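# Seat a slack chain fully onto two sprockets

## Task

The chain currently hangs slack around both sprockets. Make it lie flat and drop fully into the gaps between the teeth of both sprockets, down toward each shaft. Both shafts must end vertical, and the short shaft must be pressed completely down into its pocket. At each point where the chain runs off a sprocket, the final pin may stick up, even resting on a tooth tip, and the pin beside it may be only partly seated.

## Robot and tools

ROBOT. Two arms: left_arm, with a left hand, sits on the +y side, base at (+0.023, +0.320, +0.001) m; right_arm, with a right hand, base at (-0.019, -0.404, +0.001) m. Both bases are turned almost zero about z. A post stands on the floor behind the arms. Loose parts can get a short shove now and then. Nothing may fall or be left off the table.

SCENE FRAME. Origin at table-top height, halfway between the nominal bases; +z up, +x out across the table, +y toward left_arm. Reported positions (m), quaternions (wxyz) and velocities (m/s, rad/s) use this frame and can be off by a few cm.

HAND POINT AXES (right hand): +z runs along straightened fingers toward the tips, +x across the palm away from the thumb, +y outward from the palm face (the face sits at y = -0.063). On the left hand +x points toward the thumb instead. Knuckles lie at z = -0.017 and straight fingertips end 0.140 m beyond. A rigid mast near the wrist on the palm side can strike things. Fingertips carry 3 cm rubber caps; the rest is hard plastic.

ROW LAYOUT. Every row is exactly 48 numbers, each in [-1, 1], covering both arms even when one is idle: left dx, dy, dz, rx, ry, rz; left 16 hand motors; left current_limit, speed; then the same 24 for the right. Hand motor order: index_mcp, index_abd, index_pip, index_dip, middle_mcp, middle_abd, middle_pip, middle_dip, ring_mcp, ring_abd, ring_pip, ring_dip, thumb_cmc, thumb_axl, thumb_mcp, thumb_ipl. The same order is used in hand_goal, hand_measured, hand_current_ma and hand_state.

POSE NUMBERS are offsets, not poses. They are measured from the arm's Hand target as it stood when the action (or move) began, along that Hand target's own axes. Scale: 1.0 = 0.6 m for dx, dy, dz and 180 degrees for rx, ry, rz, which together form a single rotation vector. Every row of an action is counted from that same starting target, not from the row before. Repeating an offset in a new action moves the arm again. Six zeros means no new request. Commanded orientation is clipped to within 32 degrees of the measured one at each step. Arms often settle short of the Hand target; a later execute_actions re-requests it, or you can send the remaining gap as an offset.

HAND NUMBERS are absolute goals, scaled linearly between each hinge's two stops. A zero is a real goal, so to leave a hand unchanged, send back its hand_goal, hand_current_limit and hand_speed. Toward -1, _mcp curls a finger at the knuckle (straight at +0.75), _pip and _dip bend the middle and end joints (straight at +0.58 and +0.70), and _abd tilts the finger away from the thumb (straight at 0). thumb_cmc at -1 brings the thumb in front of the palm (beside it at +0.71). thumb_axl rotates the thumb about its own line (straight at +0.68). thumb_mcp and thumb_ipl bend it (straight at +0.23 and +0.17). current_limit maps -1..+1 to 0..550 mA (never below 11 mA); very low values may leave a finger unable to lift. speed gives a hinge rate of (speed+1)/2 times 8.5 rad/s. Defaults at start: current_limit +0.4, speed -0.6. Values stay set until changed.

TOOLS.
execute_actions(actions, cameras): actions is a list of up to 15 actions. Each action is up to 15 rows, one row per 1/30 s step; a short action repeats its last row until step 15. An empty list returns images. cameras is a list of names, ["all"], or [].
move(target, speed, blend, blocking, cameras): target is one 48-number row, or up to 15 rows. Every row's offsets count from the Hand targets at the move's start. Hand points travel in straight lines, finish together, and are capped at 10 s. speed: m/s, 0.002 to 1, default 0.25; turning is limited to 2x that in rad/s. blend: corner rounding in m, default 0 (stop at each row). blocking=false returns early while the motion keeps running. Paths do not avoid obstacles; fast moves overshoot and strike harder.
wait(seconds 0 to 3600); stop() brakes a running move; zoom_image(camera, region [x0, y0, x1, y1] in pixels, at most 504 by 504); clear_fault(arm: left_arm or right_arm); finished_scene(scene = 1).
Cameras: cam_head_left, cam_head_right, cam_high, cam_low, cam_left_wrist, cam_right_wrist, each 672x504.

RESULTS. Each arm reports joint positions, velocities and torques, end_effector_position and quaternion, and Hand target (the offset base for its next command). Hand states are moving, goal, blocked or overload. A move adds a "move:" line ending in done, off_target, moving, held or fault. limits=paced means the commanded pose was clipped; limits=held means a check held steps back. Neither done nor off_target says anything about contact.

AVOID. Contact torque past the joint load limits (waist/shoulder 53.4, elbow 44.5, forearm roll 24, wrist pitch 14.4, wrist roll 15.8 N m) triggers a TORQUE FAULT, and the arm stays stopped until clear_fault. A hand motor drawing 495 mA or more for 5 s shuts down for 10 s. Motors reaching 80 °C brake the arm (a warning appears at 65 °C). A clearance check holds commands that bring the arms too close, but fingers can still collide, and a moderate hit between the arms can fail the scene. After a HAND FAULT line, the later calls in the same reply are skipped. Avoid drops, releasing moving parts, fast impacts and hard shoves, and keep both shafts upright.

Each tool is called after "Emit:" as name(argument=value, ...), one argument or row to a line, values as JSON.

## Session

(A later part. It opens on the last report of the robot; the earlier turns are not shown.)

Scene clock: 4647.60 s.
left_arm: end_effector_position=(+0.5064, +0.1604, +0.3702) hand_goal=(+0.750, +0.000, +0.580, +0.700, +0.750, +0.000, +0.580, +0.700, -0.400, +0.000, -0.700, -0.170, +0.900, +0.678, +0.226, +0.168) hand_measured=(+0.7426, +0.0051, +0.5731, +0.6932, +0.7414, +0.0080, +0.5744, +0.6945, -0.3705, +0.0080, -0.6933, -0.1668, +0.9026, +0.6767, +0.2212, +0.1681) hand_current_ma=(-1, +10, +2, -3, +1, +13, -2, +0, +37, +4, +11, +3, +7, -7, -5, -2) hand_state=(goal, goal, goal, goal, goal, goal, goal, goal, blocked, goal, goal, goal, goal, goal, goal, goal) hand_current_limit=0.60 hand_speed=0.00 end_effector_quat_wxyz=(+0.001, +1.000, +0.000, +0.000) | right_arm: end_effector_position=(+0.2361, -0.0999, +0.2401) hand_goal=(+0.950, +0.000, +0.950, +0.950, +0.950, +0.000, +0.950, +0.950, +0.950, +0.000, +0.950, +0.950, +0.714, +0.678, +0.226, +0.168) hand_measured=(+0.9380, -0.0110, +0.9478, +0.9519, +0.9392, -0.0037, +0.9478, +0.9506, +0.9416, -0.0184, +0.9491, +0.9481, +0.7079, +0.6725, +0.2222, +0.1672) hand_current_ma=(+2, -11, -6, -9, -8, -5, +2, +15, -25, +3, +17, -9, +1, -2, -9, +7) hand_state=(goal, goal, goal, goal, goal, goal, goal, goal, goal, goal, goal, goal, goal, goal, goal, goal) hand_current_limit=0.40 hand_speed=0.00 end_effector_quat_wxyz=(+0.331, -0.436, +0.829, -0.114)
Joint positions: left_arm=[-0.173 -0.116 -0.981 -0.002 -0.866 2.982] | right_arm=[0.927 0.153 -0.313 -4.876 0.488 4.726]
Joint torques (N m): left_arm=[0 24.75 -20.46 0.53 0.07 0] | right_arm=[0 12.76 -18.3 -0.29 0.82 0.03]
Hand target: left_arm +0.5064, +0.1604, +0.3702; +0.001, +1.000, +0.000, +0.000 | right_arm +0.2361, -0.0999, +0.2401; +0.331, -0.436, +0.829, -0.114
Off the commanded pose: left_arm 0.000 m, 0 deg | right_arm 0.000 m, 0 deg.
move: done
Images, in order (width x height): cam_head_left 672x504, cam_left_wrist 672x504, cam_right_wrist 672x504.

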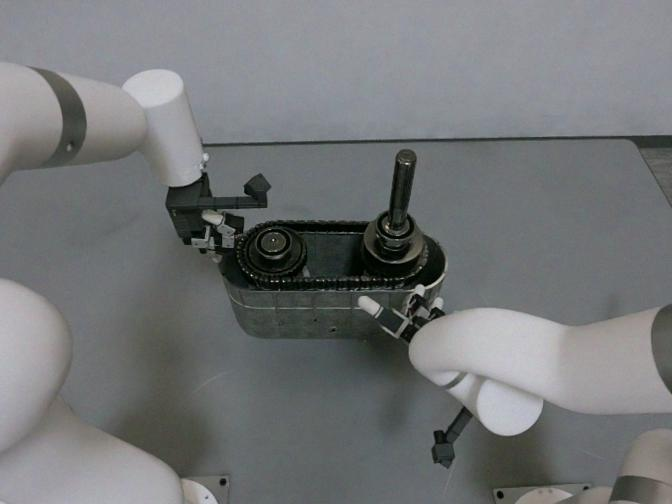

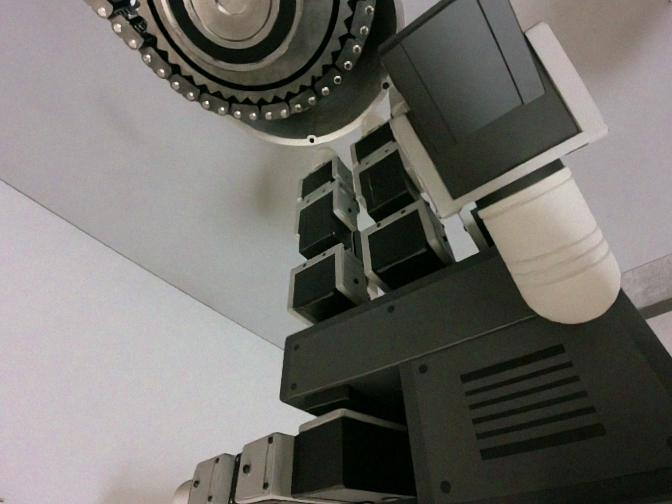

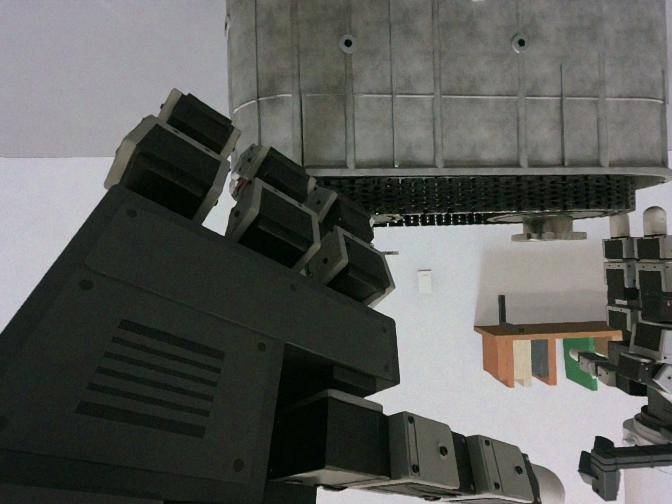

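Emit:
move(
  target=[
    [0,0,0.0333,0,0,0, 0.75,0,0.58,0.7,0.75,0,0.58,0.7,-0.4,0,-0.7,-0.17,0.9,0.678,0.226,0.168,0.6,0, 0,0,0,0,0,0, 0.95,0,0.95,0.95,0.95,0,0.95,0.95,0.95,0,0.95,0.95,0.714,0.678,0.226,0.168,0.4,0],
  ],
  speed=0.03,
  cameras=["cam_head_left","cam_right_wrist","cam_left_wrist"],
)

Emit:
zoom_image(
  camera="cam_left_wrist",
  region=[180, 0, 430, 180],
)

Emit:
zoom_image(
  camera="cam_right_wrist",
  region=[560, 150, 672, 250],
)

Scene clock: 4664.03 s.
left_arm: end_effector_position=(+0.5063, +0.1603, +0.3502) hand_goal=(+0.750, +0.000, +0.580, +0.700, +0.750, +0.000, +0.580, +0.700, -0.400, +0.000, -0.700, -0.170, +0.900, +0.678, +0.226, +0.168) hand_measured=(+0.7426, +0.0051, +0.5731, +0.6920, +0.7426, +0.0080, +0.5744, +0.6945, -0.3705, +0.0080, -0.6933, -0.1655, +0.9038, +0.6777, +0.2212, +0.1681) hand_current_ma=(-5, +11, +1, -1, +2, +10, -2, +1, +37, +1, +1, +9, +10, -6, +0, +0) hand_state=(goal, goal, goal, goal, goal, goal, goal, goal, blocked, goal, goal, goal, goal, goal, goal, goal) hand_current_limit=0.60 hand_speed=0.00 end_effector_quat_wxyz=(+0.001, +1.000, +0.000, +0.000) | right_arm: end_effector_position=(+0.2361, -0.0999, +0.2401) hand_goal=(+0.950, +0.000, +0.950, +0.950, +0.950, +0.000, +0.950, +0.950, +0.950, +0.000, +0.950, +0.950, +0.714, +0.678, +0.226, +0.168) hand_measured=(+0.9380, -0.0110, +0.9465, +0.9531, +0.9404, -0.0023, +0.9491, +0.9506, +0.9404, -0.0169, +0.9491, +0.9481, +0.7067, +0.6735, +0.2222, +0.1672) hand_current_ma=(+0, -17, +22, +2, -3, -9, +4, -12, -31, +0, +12, -6, +1, -16, -4, +6) hand_state=(goal, goal, goal, goal, goal, goal, goal, goal, goal, goal, goal, goal, goal, goal, goal, goal) hand_current_limit=0.40 hand_speed=0.00 end_effector_quat_wxyz=(+0.331, -0.436, +0.829, -0.114)
Joint positions: left_arm=[-0.173 -0.136 -0.956 -0.002 -0.821 2.983] | right_arm=[0.927 0.153 -0.313 -4.876 0.488 4.726]
Joint torques (N m): left_arm=[0 25.22 -20.2 0.51 0.07 0] | right_arm=[0 12.76 -18.3 -0.29 0.82 0.03]
Hand target: left_arm +0.5063, +0.1603, +0.3502; +0.001, +1.000, +0.000, +0.000 | right_arm +0.2361, -0.0999, +0.2401; +0.331, -0.436, +0.829, -0.114
Off the commanded pose: left_arm 0.000 m, 0 deg | right_arm 0.000 m, 0 deg.
move: done
Images, in order (width x height): cam_head_left 672x504, cam_left_wrist 672x504, cam_right_wrist 672x504.

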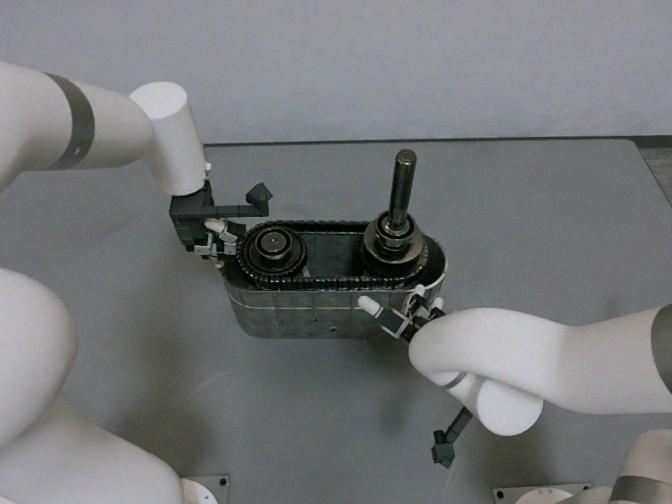

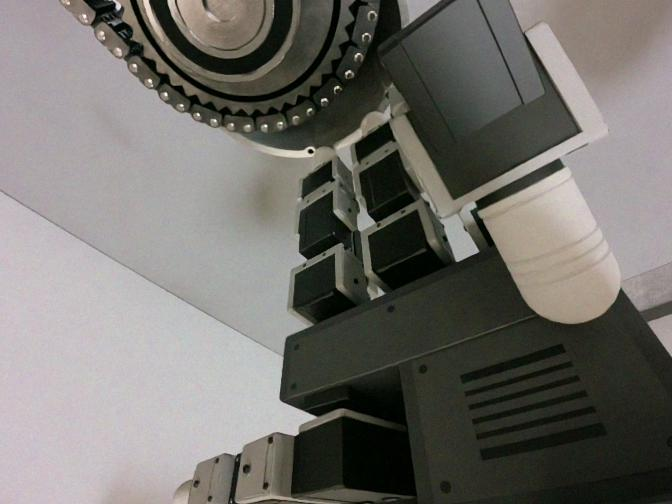

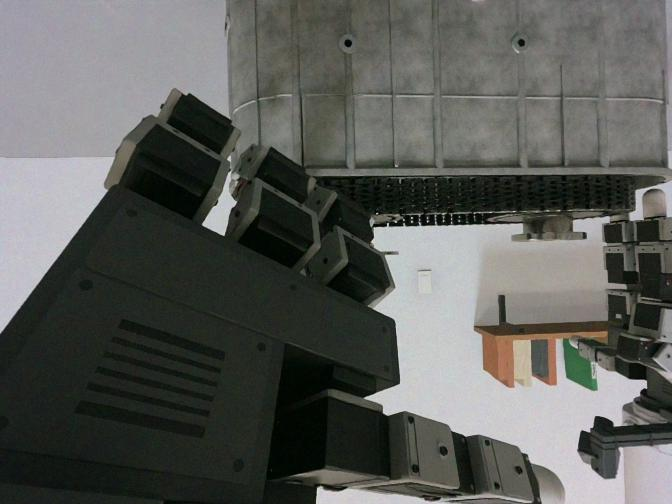

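Scaled by 2.016.

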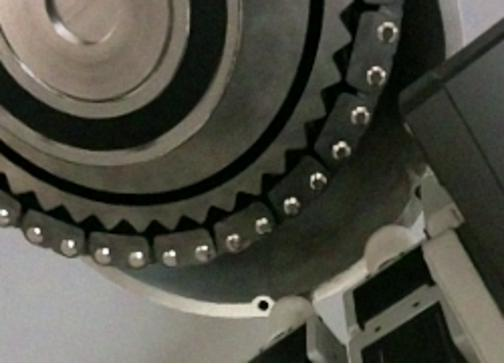

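Scaled by 4.500.

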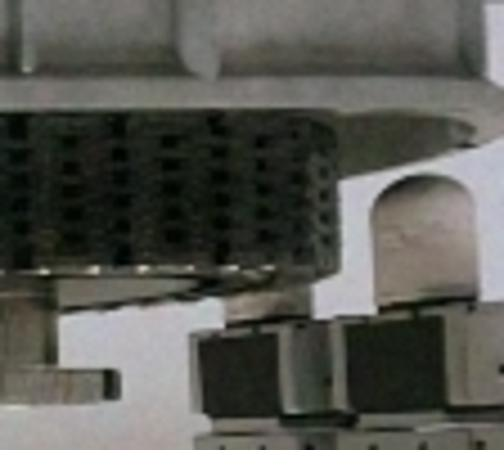

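Emit:
move(
  target=[
    [0,0.0092,0,0,0,0, 0.75,0,0.58,0.7,0.75,0,0.58,0.7,-0.4,0,-0.7,-0.17,0.9,0.678,0.226,0.168,0.6,0, 0,0,0,0,0,0, 0.95,0,0.95,0.95,0.95,0,0.95,0.95,0.95,0,0.95,0.95,0.714,0.678,0.226,0.168,0.4,0],
    [0,0.0092,0.02,0,0,0, 0.75,0,0.58,0.7,0.75,0,0.58,0.7,-0.4,0,-0.7,-0.17,0.9,0.678,0.226,0.168,0.6,0, 0,0,0,0,0,0, 0.95,0,0.95,0.95,0.95,0,0.95,0.95,0.95,0,0.95,0.95,0.714,0.678,0.226,0.168,0.4,0],
  ],
  speed=0.03,
  cameras=["cam_right_wrist","cam_left_wrist"],
)

Emit:
zoom_image(
  camera="cam_left_wrist",
  region=[180, 0, 430, 180],
)

Emit:
zoom_image(
  camera="cam_right_wrist",
  region=[560, 150, 672, 250],
)

Scene clock: 4680.17 s.
left_arm: end_effector_position=(+0.5081, +0.1545, +0.3703) hand_goal=(+0.750, +0.000, +0.580, +0.700, +0.750, +0.000, +0.580, +0.700, -0.400, +0.000, -0.700, -0.170, +0.900, +0.678, +0.226, +0.168) hand_measured=(+0.7402, -0.0081, +0.5770, +0.7009, +0.7390, -0.0096, +0.5782, +0.7060, -0.3705, +0.0065, -0.6933, -0.1655, +0.9026, +0.6767, +0.2193, +0.1681) hand_current_ma=(-9, +3, +12, +5, -2, +2, +1, +13, +39, +4, +7, +10, +6, +0, -8, +0) hand_state=(goal, goal, goal, goal, goal, goal, goal, goal, blocked, goal, goal, goal, goal, goal, goal, goal) hand_current_limit=0.60 hand_speed=0.00 end_effector_quat_wxyz=(+0.006, +1.000, +0.000, +0.028) | right_arm: end_effector_position=(+0.2361, -0.0999, +0.2401) hand_goal=(+0.950, +0.000, +0.950, +0.950, +0.950, +0.000, +0.950, +0.950, +0.950, +0.000, +0.950, +0.950, +0.714, +0.678, +0.226, +0.168) hand_measured=(+0.9392, -0.0110, +0.9478, +0.9531, +0.9404, -0.0023, +0.9478, +0.9506, +0.9416, -0.0184, +0.9504, +0.9481, +0.7067, +0.6735, +0.2222, +0.1672) hand_current_ma=(+15, -18, +8, -2, +5, -9, +15, -3, -16, -2, +11, -15, +2, -3, +6, +22) hand_state=(goal, goal, goal, goal, goal, goal, goal, goal, goal, goal, goal, goal, goal, goal, goal, goal) hand_current_limit=0.40 hand_speed=0.00 end_effector_quat_wxyz=(+0.331, -0.436, +0.829, -0.114)
Joint positions: left_arm=[-0.185 -0.094 -0.951 -0.002 -0.801 2.971] | right_arm=[0.927 0.153 -0.313 -4.876 0.488 4.726]
Joint torques (N m): left_arm=[0 24.01 -20.52 0.53 0.17 0] | right_arm=[0 12.76 -18.3 -0.29 0.82 0.03]
Hand target: left_arm +0.5081, +0.1545, +0.3703; +0.006, +1.000, +0.000, +0.028 (not the last commanded pose) | right_arm +0.2361, -0.0999, +0.2401; +0.331, -0.436, +0.829, -0.114
Off the commanded pose: left_arm 0.032 m, 3 deg | right_arm 0.000 m, 0 deg.
TORQUE FAULT: the external load on joint 2 (shoulder) of the left arm reached its load limit, and that arm stopped. The contact can be on any part of that arm beyond that joint, not only on its tool. A torque fault puts only its own arm into a fault stop. That arm's remaining commands of this call were not run. The hold on joint 2 (shoulder) of that arm was moved back by the arm itself, up to 3 degrees, as the stop began. That arm is still stopped at the end of this call. While its stop runs, that arm, its gripper or tool too, takes no new command.
CLEAR FAULT: the left arm stays stopped (state 4) until you call clear_fault(arm="left_arm").
End effector pose when the fault began: left_arm: position (+0.5074, +0.1546, +0.3442), quat_wxyz (+0.001, +1.000, +0.000, +0.002)
Joint positions when the fault began: left_arm=[-0.185 -0.144 -0.95 -0.002 -0.801 2.971]
move: fault (left_arm)
Images, in order (width x height): cam_left_wrist 672x504, cam_right_wrist 672x504.

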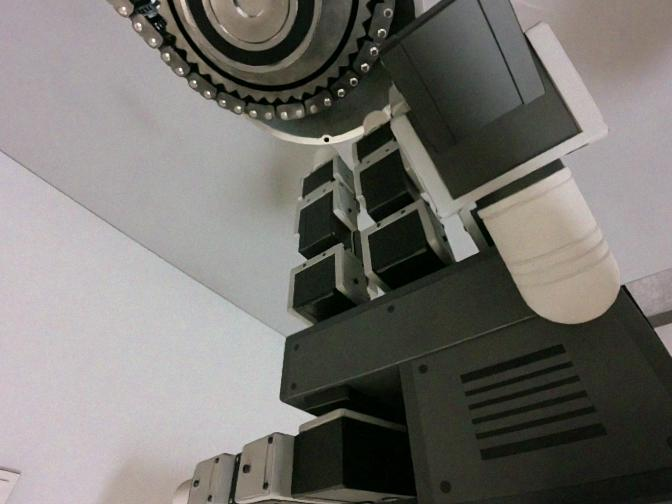

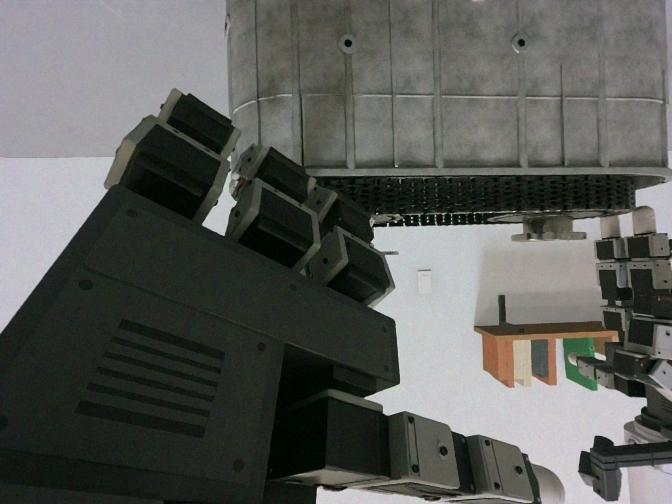

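Scaled by 2.016.

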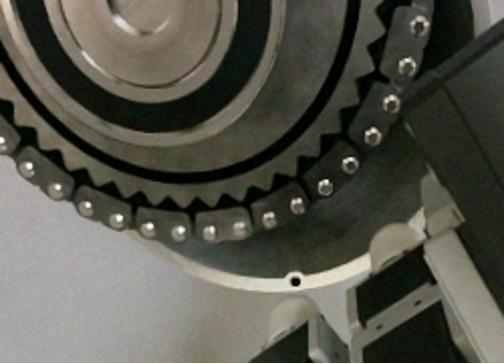

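Scaled by 4.500.

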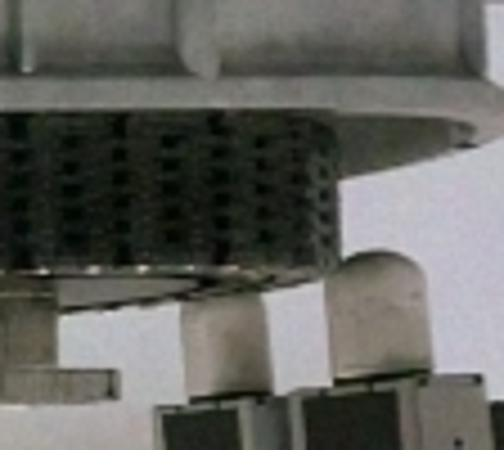

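Emit:
clear_fault(
  arm="left_arm",
)

Emit:
move(
  target=[
    [-0.0028,0.0175,-0.0078,0.0038,-0.0178,0, 0.75,0,0.58,0.7,0.75,0,0.58,0.7,-0.4,0,-0.7,-0.17,0.9,0.678,0.226,0.168,0.6,0, 0,0,0,0,0,0, 0.95,0,0.95,0.95,0.95,0,0.95,0.95,0.95,0,0.95,0.95,0.714,0.678,0.226,0.168,0.4,0],
  ],
  speed=0.03,
  cameras=["cam_right_wrist","cam_left_wrist"],
)

Emit:
zoom_image(
  camera="cam_left_wrist",
  region=[180, 0, 430, 180],
)

Scene clock: 4730.00 s.
left_arm: end_effector_position=(+0.5081, +0.1545, +0.3703) hand_goal=(+0.750, +0.000, +0.580, +0.700, +0.750, +0.000, +0.580, +0.700, -0.400, +0.000, -0.700, -0.170, +0.900, +0.678, +0.226, +0.168) hand_measured=(+0.7402, -0.0096, +0.5782, +0.7009, +0.7390, -0.0096, +0.5770, +0.7047, -0.3705, +0.0051, -0.6933, -0.1655, +0.9026, +0.6777, +0.2193, +0.1681) hand_current_ma=(-6, +9, +5, +5, -1, +2, +1, +10, +33, +6, +6, +8, +7, -5, -3, +3) hand_state=(goal, goal, goal, goal, goal, goal, goal, goal, blocked, goal, goal, goal, goal, goal, goal, goal) hand_current_limit=0.60 hand_speed=0.00 end_effector_quat_wxyz=(+0.006, +1.000, +0.000, +0.028) | right_arm: end_effector_position=(+0.2361, -0.0999, +0.2401) hand_goal=(+0.950, +0.000, +0.950, +0.950, +0.950, +0.000, +0.950, +0.950, +0.950, +0.000, +0.950, +0.950, +0.714, +0.678, +0.226, +0.168) hand_measured=(+0.9380, -0.0110, +0.9478, +0.9519, +0.9404, -0.0023, +0.9491, +0.9506, +0.9404, -0.0169, +0.9491, +0.9481, +0.7079, +0.6735, +0.2222, +0.1672) hand_current_ma=(+8, -10, +11, +4, -13, -6, +1, -10, -12, +13, +6, +5, -4, +1, -2, +9) hand_state=(goal, goal, goal, goal, goal, goal, goal, goal, goal, goal, goal, goal, goal, goal, goal, goal) hand_current_limit=0.40 hand_speed=0.00 end_effector_quat_wxyz=(+0.331, -0.436, +0.829, -0.114)
Joint positions: left_arm=[-0.185 -0.093 -0.951 -0.002 -0.801 2.971] | right_arm=[0.927 0.153 -0.313 -4.876 0.488 4.726]
Joint torques (N m): left_arm=[0 24.01 -20.52 0.53 0.17 0] | right_arm=[0 12.76 -18.3 -0.29 0.82 0.03]
Hand target: left_arm +0.5081, +0.1545, +0.3703; +0.006, +1.000, +0.000, +0.028 (not the last commanded pose) | right_arm +0.2361, -0.0999, +0.2401; +0.331, -0.436, +0.829, -0.114
Off the commanded pose: left_arm 0.032 m, 3 deg | right_arm 0.000 m, 0 deg.
TORQUE FAULT, CONTINUED: the left arm's stop, for the torque fault of joint 2 (shoulder) that an earlier result reported, is over. The call counts as one of the actions that you can send in this scene. The hold on joint 2 (shoulder) of that arm was moved back by the arm itself, up to 3 degrees, as the stop began. That arm's target is now where it stood when the stop ended, not its last command. That arm keeps its grip as last carried out and accepts commands again: back off and push less far.
CLEAR FAULT: your call cleared the left arm's torque fault. If a joint's load stays at its limit, that arm stops again at once.

Scene clock: 4731.27 s.
left_arm: end_effector_position=(+0.5061, +0.1441, +0.3750) hand_goal=(+0.750, +0.000, +0.580, +0.700, +0.750, +0.000, +0.580, +0.700, -0.400, +0.000, -0.700, -0.170, +0.900, +0.678, +0.226, +0.168) hand_measured=(+0.7402, -0.0096, +0.5757, +0.7022, +0.7390, -0.0096, +0.5782, +0.7047, -0.3705, +0.0065, -0.6933, -0.1655, +0.9026, +0.6777, +0.2193, +0.1672) hand_current_ma=(-7, +7, +5, +9, +0, +4, -2, +10, +37, +5, +5, +6, +10, -2, -6, +0) hand_state=(goal, goal, goal, goal, goal, goal, goal, goal, blocked, goal, goal, goal, goal, goal, goal, goal) hand_current_limit=0.60 hand_speed=0.00 end_effector_quat_wxyz=(+0.000, +1.000, +0.000, +0.000) | right_arm: end_effector_position=(+0.2361, -0.0999, +0.2401) hand_goal=(+0.950, +0.000, +0.950, +0.950, +0.950, +0.000, +0.950, +0.950, +0.950, +0.000, +0.950, +0.950, +0.714, +0.678, +0.226, +0.168) hand_measured=(+0.9380, -0.0110, +0.9478, +0.9519, +0.9404, -0.0023, +0.9478, +0.9506, +0.9404, -0.0154, +0.9491, +0.9481, +0.7079, +0.6735, +0.2222, +0.1662) hand_current_ma=(-7, -5, -1, +7, +1, -5, +6, +3, -22, +7, -23, -10, -3, -5, +6, +5) hand_state=(goal, goal, goal, goal, goal, goal, goal, goal, goal, goal, goal, goal, goal, goal, goal, goal) hand_current_limit=0.40 hand_speed=0.00 end_effector_quat_wxyz=(+0.331, -0.436, +0.829, -0.114)
Joint positions: left_arm=[-0.208 -0.117 -0.995 0.001 -0.877 2.945] | right_arm=[0.927 0.153 -0.313 -4.876 0.488 4.726]
Joint torques (N m): left_arm=[0 24.88 -20.53 0.54 0.07 0] | right_arm=[0 12.76 -18.3 -0.29 0.82 0.03]
Hand target: left_arm +0.5061, +0.1440, +0.3750; +0.000, +1.000, +0.000, +0.000 | right_arm +0.2361, -0.0999, +0.2401; +0.331, -0.436, +0.829, -0.114
Off the commanded pose: left_arm 0.000 m, 0 deg | right_arm 0.000 m, 0 deg.
move: done
Images, in order (width x height): cam_left_wrist 672x504, cam_right_wrist 672x504.

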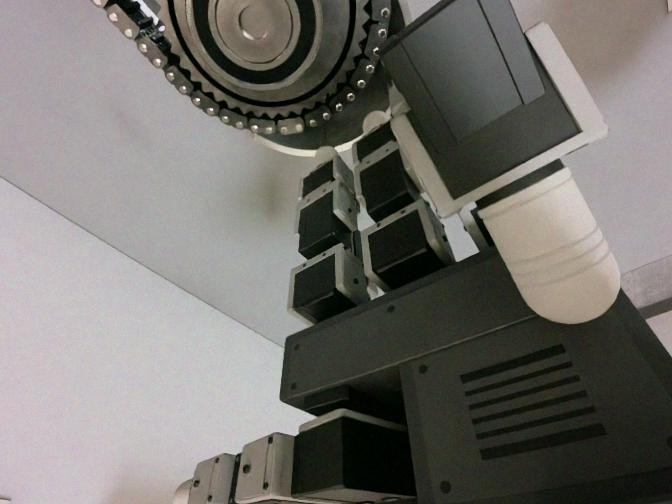

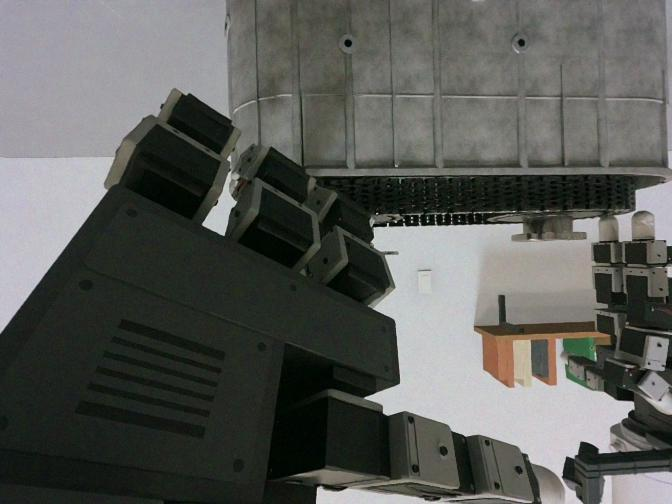

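Scaled by 2.016.

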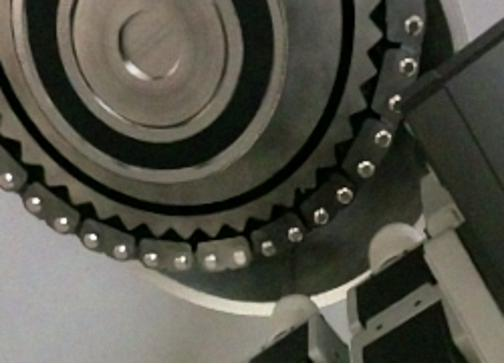

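Emit:
move(
  target=[
    [-0.0043,0.005,0,0,0,0, 0.75,-0.09,0.58,0.7,0.75,0.09,0.58,0.7,-0.38,0,-0.7,-0.17,0.9,0.678,0.226,0.168,0.6,0, 0,0,0,0,0,0, 0.95,0,0.95,0.95,0.95,0,0.95,0.95,0.95,0,0.95,0.95,0.714,0.678,0.226,0.168,0.4,0],
  ],
  speed=0.03,
)

Emit:
move(
  target=[
    [0,0,0.0333,0,0,0, 0.75,-0.09,0.58,0.7,0.75,0.09,0.58,0.7,-0.38,0,-0.7,-0.17,0.9,0.678,0.226,0.168,0.6,0, 0,0,0,0,0,0, 0.95,0,0.95,0.95,0.95,0,0.95,0.95,0.95,0,0.95,0.95,0.714,0.678,0.226,0.168,0.4,0],
  ],
  speed=0.02,
  cameras=["cam_right_wrist","cam_left_wrist"],
)

Emit:
zoom_image(
  camera="cam_left_wrist",
  region=[180, 0, 430, 180],
)

Emit:
zoom_image(
  camera="cam_right_wrist",
  region=[560, 150, 672, 250],
)

Scene clock: 4756.37 s.
left_arm: end_effector_position=(+0.5036, +0.1411, +0.3750) hand_goal=(+0.750, -0.090, +0.580, +0.700, +0.750, +0.090, +0.580, +0.700, -0.380, +0.000, -0.700, -0.170, +0.900, +0.678, +0.226, +0.168) hand_measured=(+0.7402, -0.0784, +0.5770, +0.7022, +0.7402, +0.0769, +0.5782, +0.7060, -0.3657, +0.0051, -0.6933, -0.1655, +0.9038, +0.6777, +0.2193, +0.1672) hand_current_ma=(-6, +15, +9, +3, +2, -2, +2, +4, +18, +0, +7, +11, +12, +0, -4, -1) hand_state=(goal, goal, goal, goal, goal, goal, goal, goal, goal, goal, goal, goal, goal, goal, goal, goal) hand_current_limit=0.60 hand_speed=0.00 end_effector_quat_wxyz=(+0.000, +1.000, +0.000, +0.000) | right_arm: end_effector_position=(+0.2361, -0.0999, +0.2401) hand_goal=(+0.950, +0.000, +0.950, +0.950, +0.950, +0.000, +0.950, +0.950, +0.950, +0.000, +0.950, +0.950, +0.714, +0.678, +0.226, +0.168) hand_measured=(+0.9392, -0.0110, +0.9478, +0.9519, +0.9404, -0.0023, +0.9491, +0.9506, +0.9416, -0.0169, +0.9491, +0.9481, +0.7079, +0.6735, +0.2212, +0.1662) hand_current_ma=(+4, -12, +4, +4, -8, -8, +7, +5, -11, +7, -21, -18, -4, -14, +3, +26) hand_state=(goal, goal, goal, goal, goal, goal, goal, goal, goal, goal, goal, goal, goal, goal, goal, goal) hand_current_limit=0.40 hand_speed=0.00 end_effector_quat_wxyz=(+0.331, -0.436, +0.829, -0.114)
Joint positions: left_arm=[-0.216 -0.113 -0.99 0.001 -0.877 2.938] | right_arm=[0.927 0.153 -0.313 -4.876 0.488 4.726]
Joint torques (N m): left_arm=[0 24.71 -20.53 0.54 5.01 0] | right_arm=[0 12.76 -18.3 -0.29 0.82 0.03]
Hand target: left_arm +0.5036, +0.1410, +0.3750; +0.000, +1.000, +0.000, +0.000 | right_arm +0.2361, -0.0999, +0.2401; +0.331, -0.436, +0.829, -0.114
Off the commanded pose: left_arm 0.000 m, 0 deg | right_arm 0.000 m, 0 deg.
move: done

Scene clock: 4757.67 s.
left_arm: end_effector_position=(+0.5036, +0.1410, +0.3551) hand_goal=(+0.750, -0.090, +0.580, +0.700, +0.750, +0.090, +0.580, +0.700, -0.380, +0.000, -0.700, -0.170, +0.900, +0.678, +0.226, +0.168) hand_measured=(+0.7414, -0.0784, +0.5770, +0.7022, +0.7390, +0.0769, +0.5782, +0.7047, -0.3657, +0.0065, -0.6933, -0.1655, +0.9026, +0.6767, +0.2193, +0.1681) hand_current_ma=(-10, +13, +5, +6, +2, +0, +1, +11, +19, +0, +7, +8, +11, -3, -2, +0) hand_state=(goal, goal, goal, goal, goal, goal, goal, goal, goal, goal, goal, goal, goal, goal, goal, goal) hand_current_limit=0.60 hand_speed=0.00 end_effector_quat_wxyz=(+0.000, +1.000, +0.000, +0.000) | right_arm: end_effector_position=(+0.2361, -0.0999, +0.2401) hand_goal=(+0.950, +0.000, +0.950, +0.950, +0.950, +0.000, +0.950, +0.950, +0.950, +0.000, +0.950, +0.950, +0.714, +0.678, +0.226, +0.168) hand_measured=(+0.9392, -0.0125, +0.9478, +0.9519, +0.9404, -0.0023, +0.9491, +0.9519, +0.9404, -0.0169, +0.9491, +0.9493, +0.7067, +0.6725, +0.2222, +0.1672) hand_current_ma=(+5, +12, +4, -5, -13, -3, -1, -4, -18, +2, -12, -14, -7, +1, -1, +1) hand_state=(goal, goal, goal, goal, goal, goal, goal, goal, goal, goal, goal, goal, goal, goal, goal, goal) hand_current_limit=0.40 hand_speed=0.00 end_effector_quat_wxyz=(+0.331, -0.436, +0.829, -0.114)
Joint positions: left_arm=[-0.216 -0.132 -0.964 0.001 -0.832 2.938] | right_arm=[0.927 0.153 -0.313 -4.876 0.488 4.726]
Joint torques (N m): left_arm=[0 25.16 -20.28 0.52 5.69 0] | right_arm=[0 12.76 -18.3 -0.29 0.82 0.03]
Hand target: left_arm +0.5036, +0.1411, +0.3550; +0.000, +1.000, +0.000, +0.000 | right_arm +0.2361, -0.0999, +0.2401; +0.331, -0.436, +0.829, -0.114
Off the commanded pose: left_arm 0.000 m, 0 deg | right_arm 0.000 m, 0 deg.
move: done
Images, in order (width x height): cam_left_wrist 672x504, cam_right_wrist 672x504.

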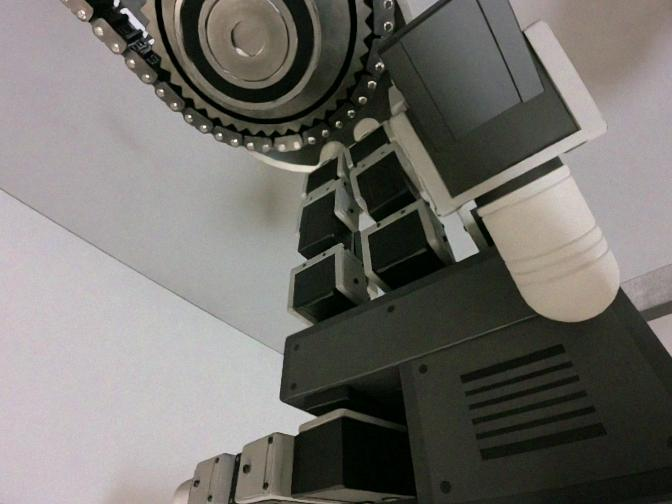

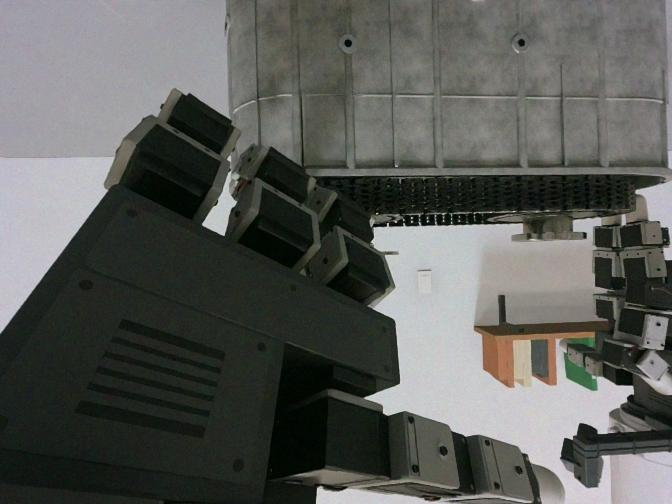

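Scaled by 2.016.

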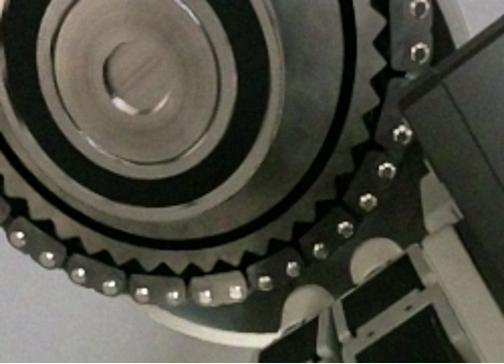

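Scaled by 4.500.

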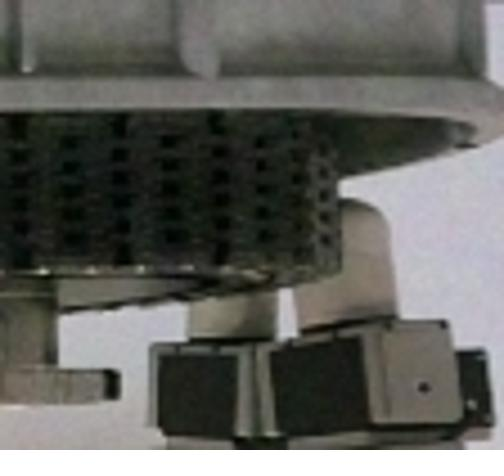

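Emit:
move(
  target=[
    [0,0,0.0333,0,0,0, 0.75,-0.09,0.58,0.7,0.75,0.09,0.58,0.7,-0.38,0,-0.7,-0.17,0.9,0.678,0.226,0.168,0.6,0, 0,0,0,0,0,0, 0.95,0,0.95,0.95,0.95,0,0.95,0.95,0.95,0,0.95,0.95,0.714,0.678,0.226,0.168,0.4,0],
  ],
  speed=0.015,
  cameras=["cam_right_wrist","cam_left_wrist"],
)

Emit:
zoom_image(
  camera="cam_left_wrist",
  region=[180, 0, 430, 180],
)

Emit:
zoom_image(
  camera="cam_right_wrist",
  region=[560, 150, 672, 250],
)

Scene clock: 4769.23 s.
left_arm: end_effector_position=(+0.5036, +0.1411, +0.3351) hand_goal=(+0.750, -0.090, +0.580, +0.700, +0.750, +0.090, +0.580, +0.700, -0.380, +0.000, -0.700, -0.170, +0.900, +0.678, +0.226, +0.168) hand_measured=(+0.7402, -0.0784, +0.5757, +0.7009, +0.7390, +0.0754, +0.5782, +0.7060, -0.3645, +0.0051, -0.6933, -0.1655, +0.9026, +0.6777, +0.2203, +0.1672) hand_current_ma=(-7, +16, +3, +8, -5, +1, -2, +8, +17, +1, +7, +10, +6, +2, -4, -1) hand_state=(goal, goal, goal, goal, goal, goal, goal, goal, goal, goal, goal, goal, goal, goal, goal, goal) hand_current_limit=0.60 hand_speed=0.00 end_effector_quat_wxyz=(+0.000, +1.000, +0.000, +0.000) | right_arm: end_effector_position=(+0.2361, -0.0999, +0.2401) hand_goal=(+0.950, +0.000, +0.950, +0.950, +0.950, +0.000, +0.950, +0.950, +0.950, +0.000, +0.950, +0.950, +0.714, +0.678, +0.226, +0.168) hand_measured=(+0.9380, -0.0125, +0.9478, +0.9531, +0.9404, -0.0023, +0.9491, +0.9506, +0.9416, -0.0184, +0.9491, +0.9481, +0.7079, +0.6725, +0.2222, +0.1672) hand_current_ma=(+15, -23, -10, +5, -17, -9, +13, +6, -11, -18, +2, +6, +2, -9, +12, +8) hand_state=(goal, goal, goal, goal, goal, goal, goal, goal, goal, goal, goal, goal, goal, goal, goal, goal) hand_current_limit=0.40 hand_speed=0.00 end_effector_quat_wxyz=(+0.331, -0.436, +0.829, -0.114)
Joint positions: left_arm=[-0.216 -0.154 -0.94 0.001 -0.786 2.938] | right_arm=[0.927 0.153 -0.313 -4.876 0.488 4.726]
Joint torques (N m): left_arm=[0 25.65 -19.99 0.5 0.08 0] | right_arm=[0 12.76 -18.3 -0.29 0.82 0.03]
Hand target: left_arm +0.5036, +0.1411, +0.3350; +0.000, +1.000, +0.000, +0.000 | right_arm +0.2361, -0.0999, +0.2401; +0.331, -0.436, +0.829, -0.114
Off the commanded pose: left_arm 0.000 m, 0 deg | right_arm 0.000 m, 0 deg.
move: done
Images, in order (width x height): cam_left_wrist 672x504, cam_right_wrist 672x504.

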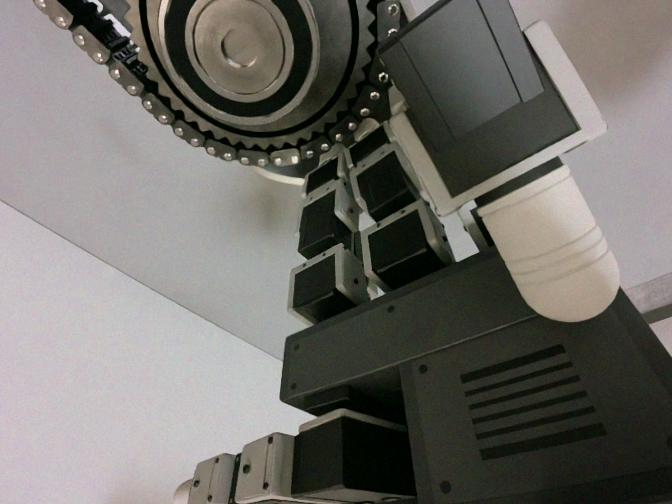

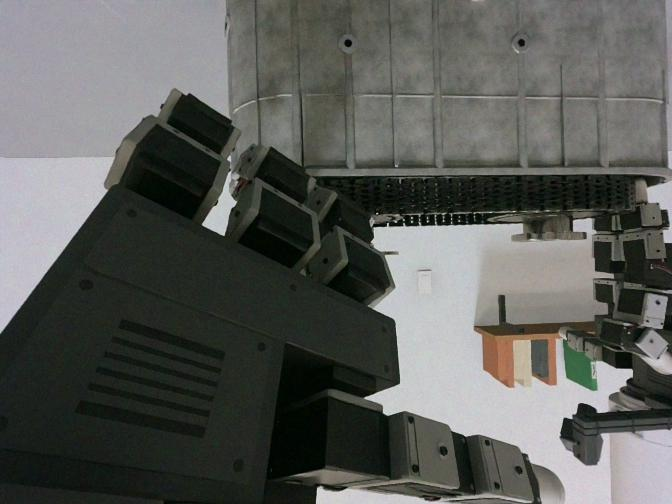

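Scaled by 2.016.

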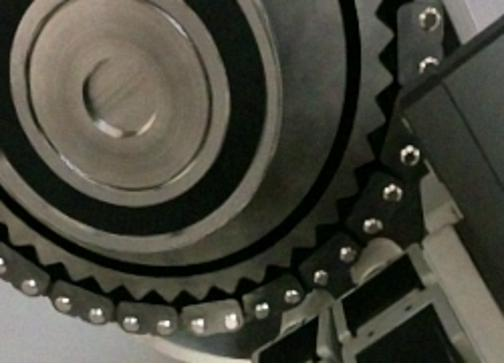

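Scaled by 4.500.

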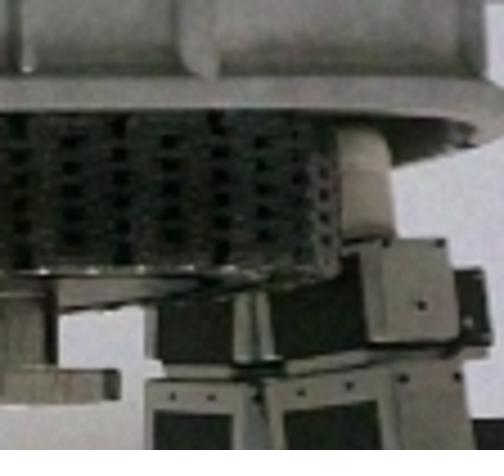

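Emit:
move(
  target=[
    [0,0,0.05,0,0,0, 0.75,-0.09,0.58,0.7,0.75,0.09,0.58,0.7,-0.38,0,-0.7,-0.17,0.9,0.678,0.226,0.168,0.6,0, 0,0,0,0,0,0, 0.95,0,0.95,0.95,0.95,0,0.95,0.95,0.95,0,0.95,0.95,0.714,0.678,0.226,0.168,0.4,0],
  ],
  speed=0.015,
  cameras=["cam_right_wrist","cam_left_wrist"],
)

Emit:
zoom_image(
  camera="cam_left_wrist",
  region=[180, 0, 430, 180],
)

Emit:
zoom_image(
  camera="cam_right_wrist",
  region=[560, 150, 672, 250],
)

Scene clock: 4786.80 s.
left_arm: end_effector_position=(+0.5071, +0.1404, +0.3368) hand_goal=(+0.750, -0.090, +0.580, +0.700, +0.750, +0.090, +0.580, +0.700, -0.380, +0.000, -0.700, -0.170, +0.900, +0.678, +0.226, +0.168) hand_measured=(+0.7390, -0.0902, +0.5847, +0.7060, +0.7402, +0.0651, +0.5859, +0.7060, -0.3645, +0.0051, -0.6933, -0.1668, +0.9026, +0.6777, +0.2193, +0.1681) hand_current_ma=(-5, +10, +8, +10, -1, -14, +3, +6, +14, +1, +6, +9, +13, +0, -6, +3) hand_state=(goal, goal, goal, goal, goal, blocked, goal, goal, goal, goal, goal, goal, goal, goal, goal, goal) hand_current_limit=0.60 hand_speed=0.00 end_effector_quat_wxyz=(+0.005, +1.000, +0.000, +0.028) | right_arm: end_effector_position=(+0.2361, -0.0999, +0.2401) hand_goal=(+0.950, +0.000, +0.950, +0.950, +0.950, +0.000, +0.950, +0.950, +0.950, +0.000, +0.950, +0.950, +0.714, +0.678, +0.226, +0.168) hand_measured=(+0.9392, -0.0125, +0.9478, +0.9519, +0.9404, -0.0023, +0.9491, +0.9493, +0.9416, -0.0169, +0.9491, +0.9481, +0.7067, +0.6735, +0.2222, +0.1672) hand_current_ma=(+15, +2, -3, -2, -11, -8, +8, +9, -17, -2, -2, -1, -1, -4, -5, +0) hand_state=(goal, goal, goal, goal, goal, goal, goal, goal, goal, goal, goal, goal, goal, goal, goal, goal) hand_current_limit=0.40 hand_speed=0.00 end_effector_quat_wxyz=(+0.331, -0.436, +0.829, -0.114)
Joint positions: left_arm=[-0.216 -0.133 -0.914 0.001 -0.723 2.938] | right_arm=[0.927 0.153 -0.313 -4.876 0.488 4.726]
Joint torques (N m): left_arm=[0 24.97 -20.05 0.5 0.17 0] | right_arm=[0 12.76 -18.3 -0.29 0.82 0.03]
Hand target: left_arm +0.5071, +0.1404, +0.3368; +0.005, +1.000, +0.000, +0.028 (not the last commanded pose) | right_arm +0.2361, -0.0999, +0.2401; +0.331, -0.436, +0.829, -0.114
Off the commanded pose: left_arm 0.032 m, 3 deg | right_arm 0.000 m, 0 deg.
TORQUE FAULT: the external load on joint 2 (shoulder) of the left arm reached its load limit, and that arm stopped. The contact can be on any part of that arm beyond that joint, not only on its tool. A torque fault puts only its own arm into a fault stop. That arm's remaining commands of this call were not run. The hold on joint 2 (shoulder) of that arm was moved back by the arm itself, up to 3 degrees, as the stop began. That arm is still stopped at the end of this call. While its stop runs, that arm, its gripper or tool too, takes no new command.
CLEAR FAULT: the left arm stays stopped (state 4) until you call clear_fault(arm="left_arm").
End effector pose when the fault began: left_arm: position (+0.5047, +0.1409, +0.3106), quat_wxyz (+0.000, +1.000, +0.000, +0.003)
Joint positions when the fault began: left_arm=[-0.216 -0.184 -0.914 0.001 -0.723 2.938]
move: fault (left_arm)
Images, in order (width x height): cam_left_wrist 672x504, cam_right_wrist 672x504.

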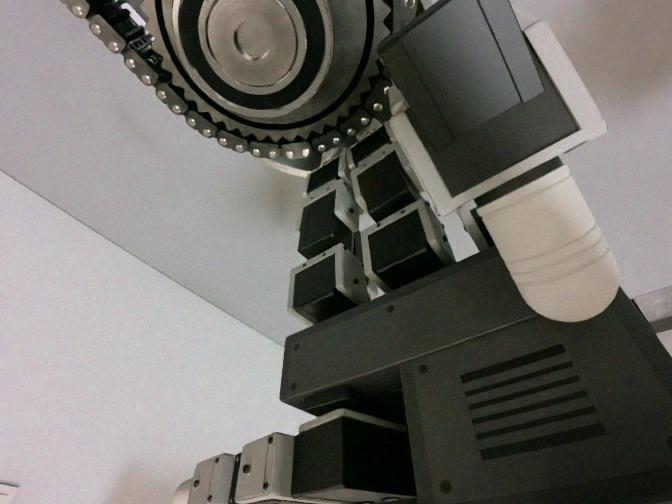

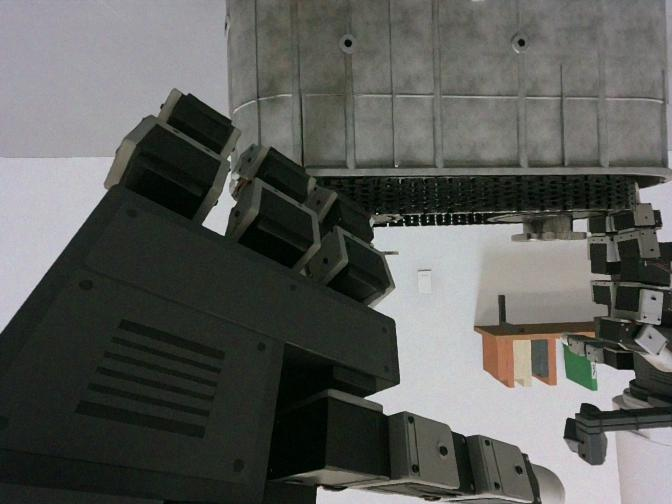

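Scaled by 2.016.

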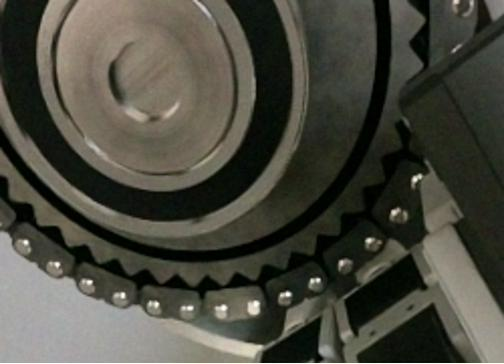

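Scaled by 4.500.

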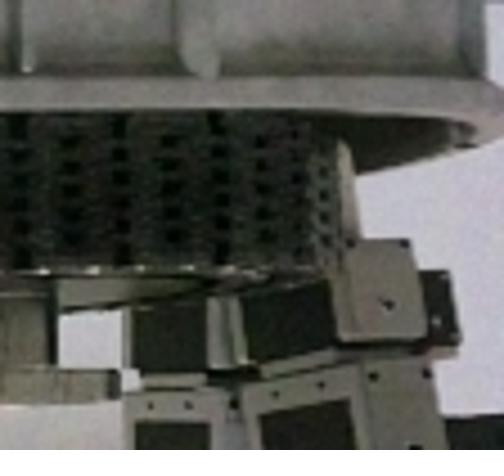

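Emit:
zoom_image(
  camera="cam_left_wrist",
  region=[180, 60, 320, 180],
)

Emit:
zoom_image(
  camera="cam_left_wrist",
  region=[300, 0, 420, 160],
)

Emit:
zoom_image(
  camera="cam_left_wrist",
  region=[60, 0, 200, 140],
)

Scaled by 3.600.

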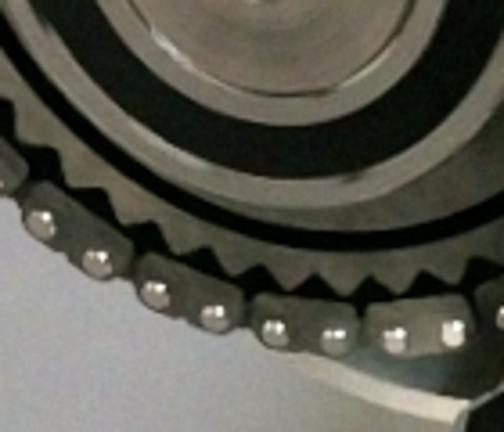

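Scaled by 3.150.

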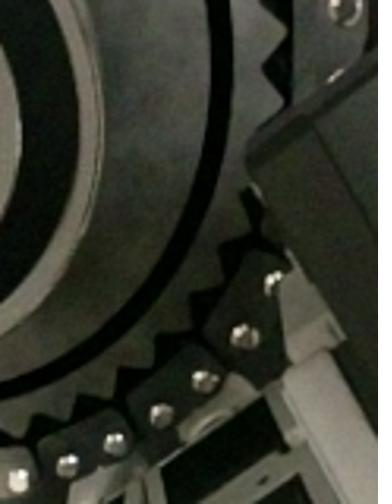

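Scaled by 3.600.

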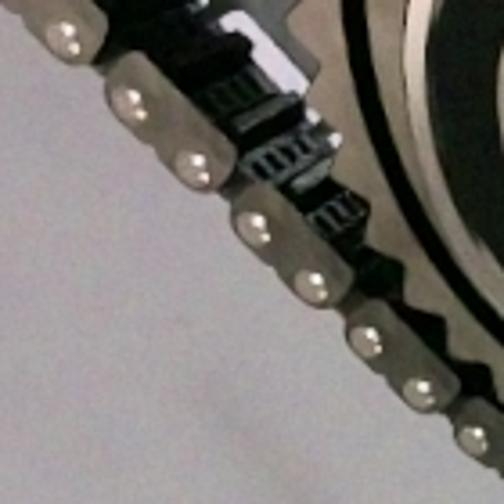

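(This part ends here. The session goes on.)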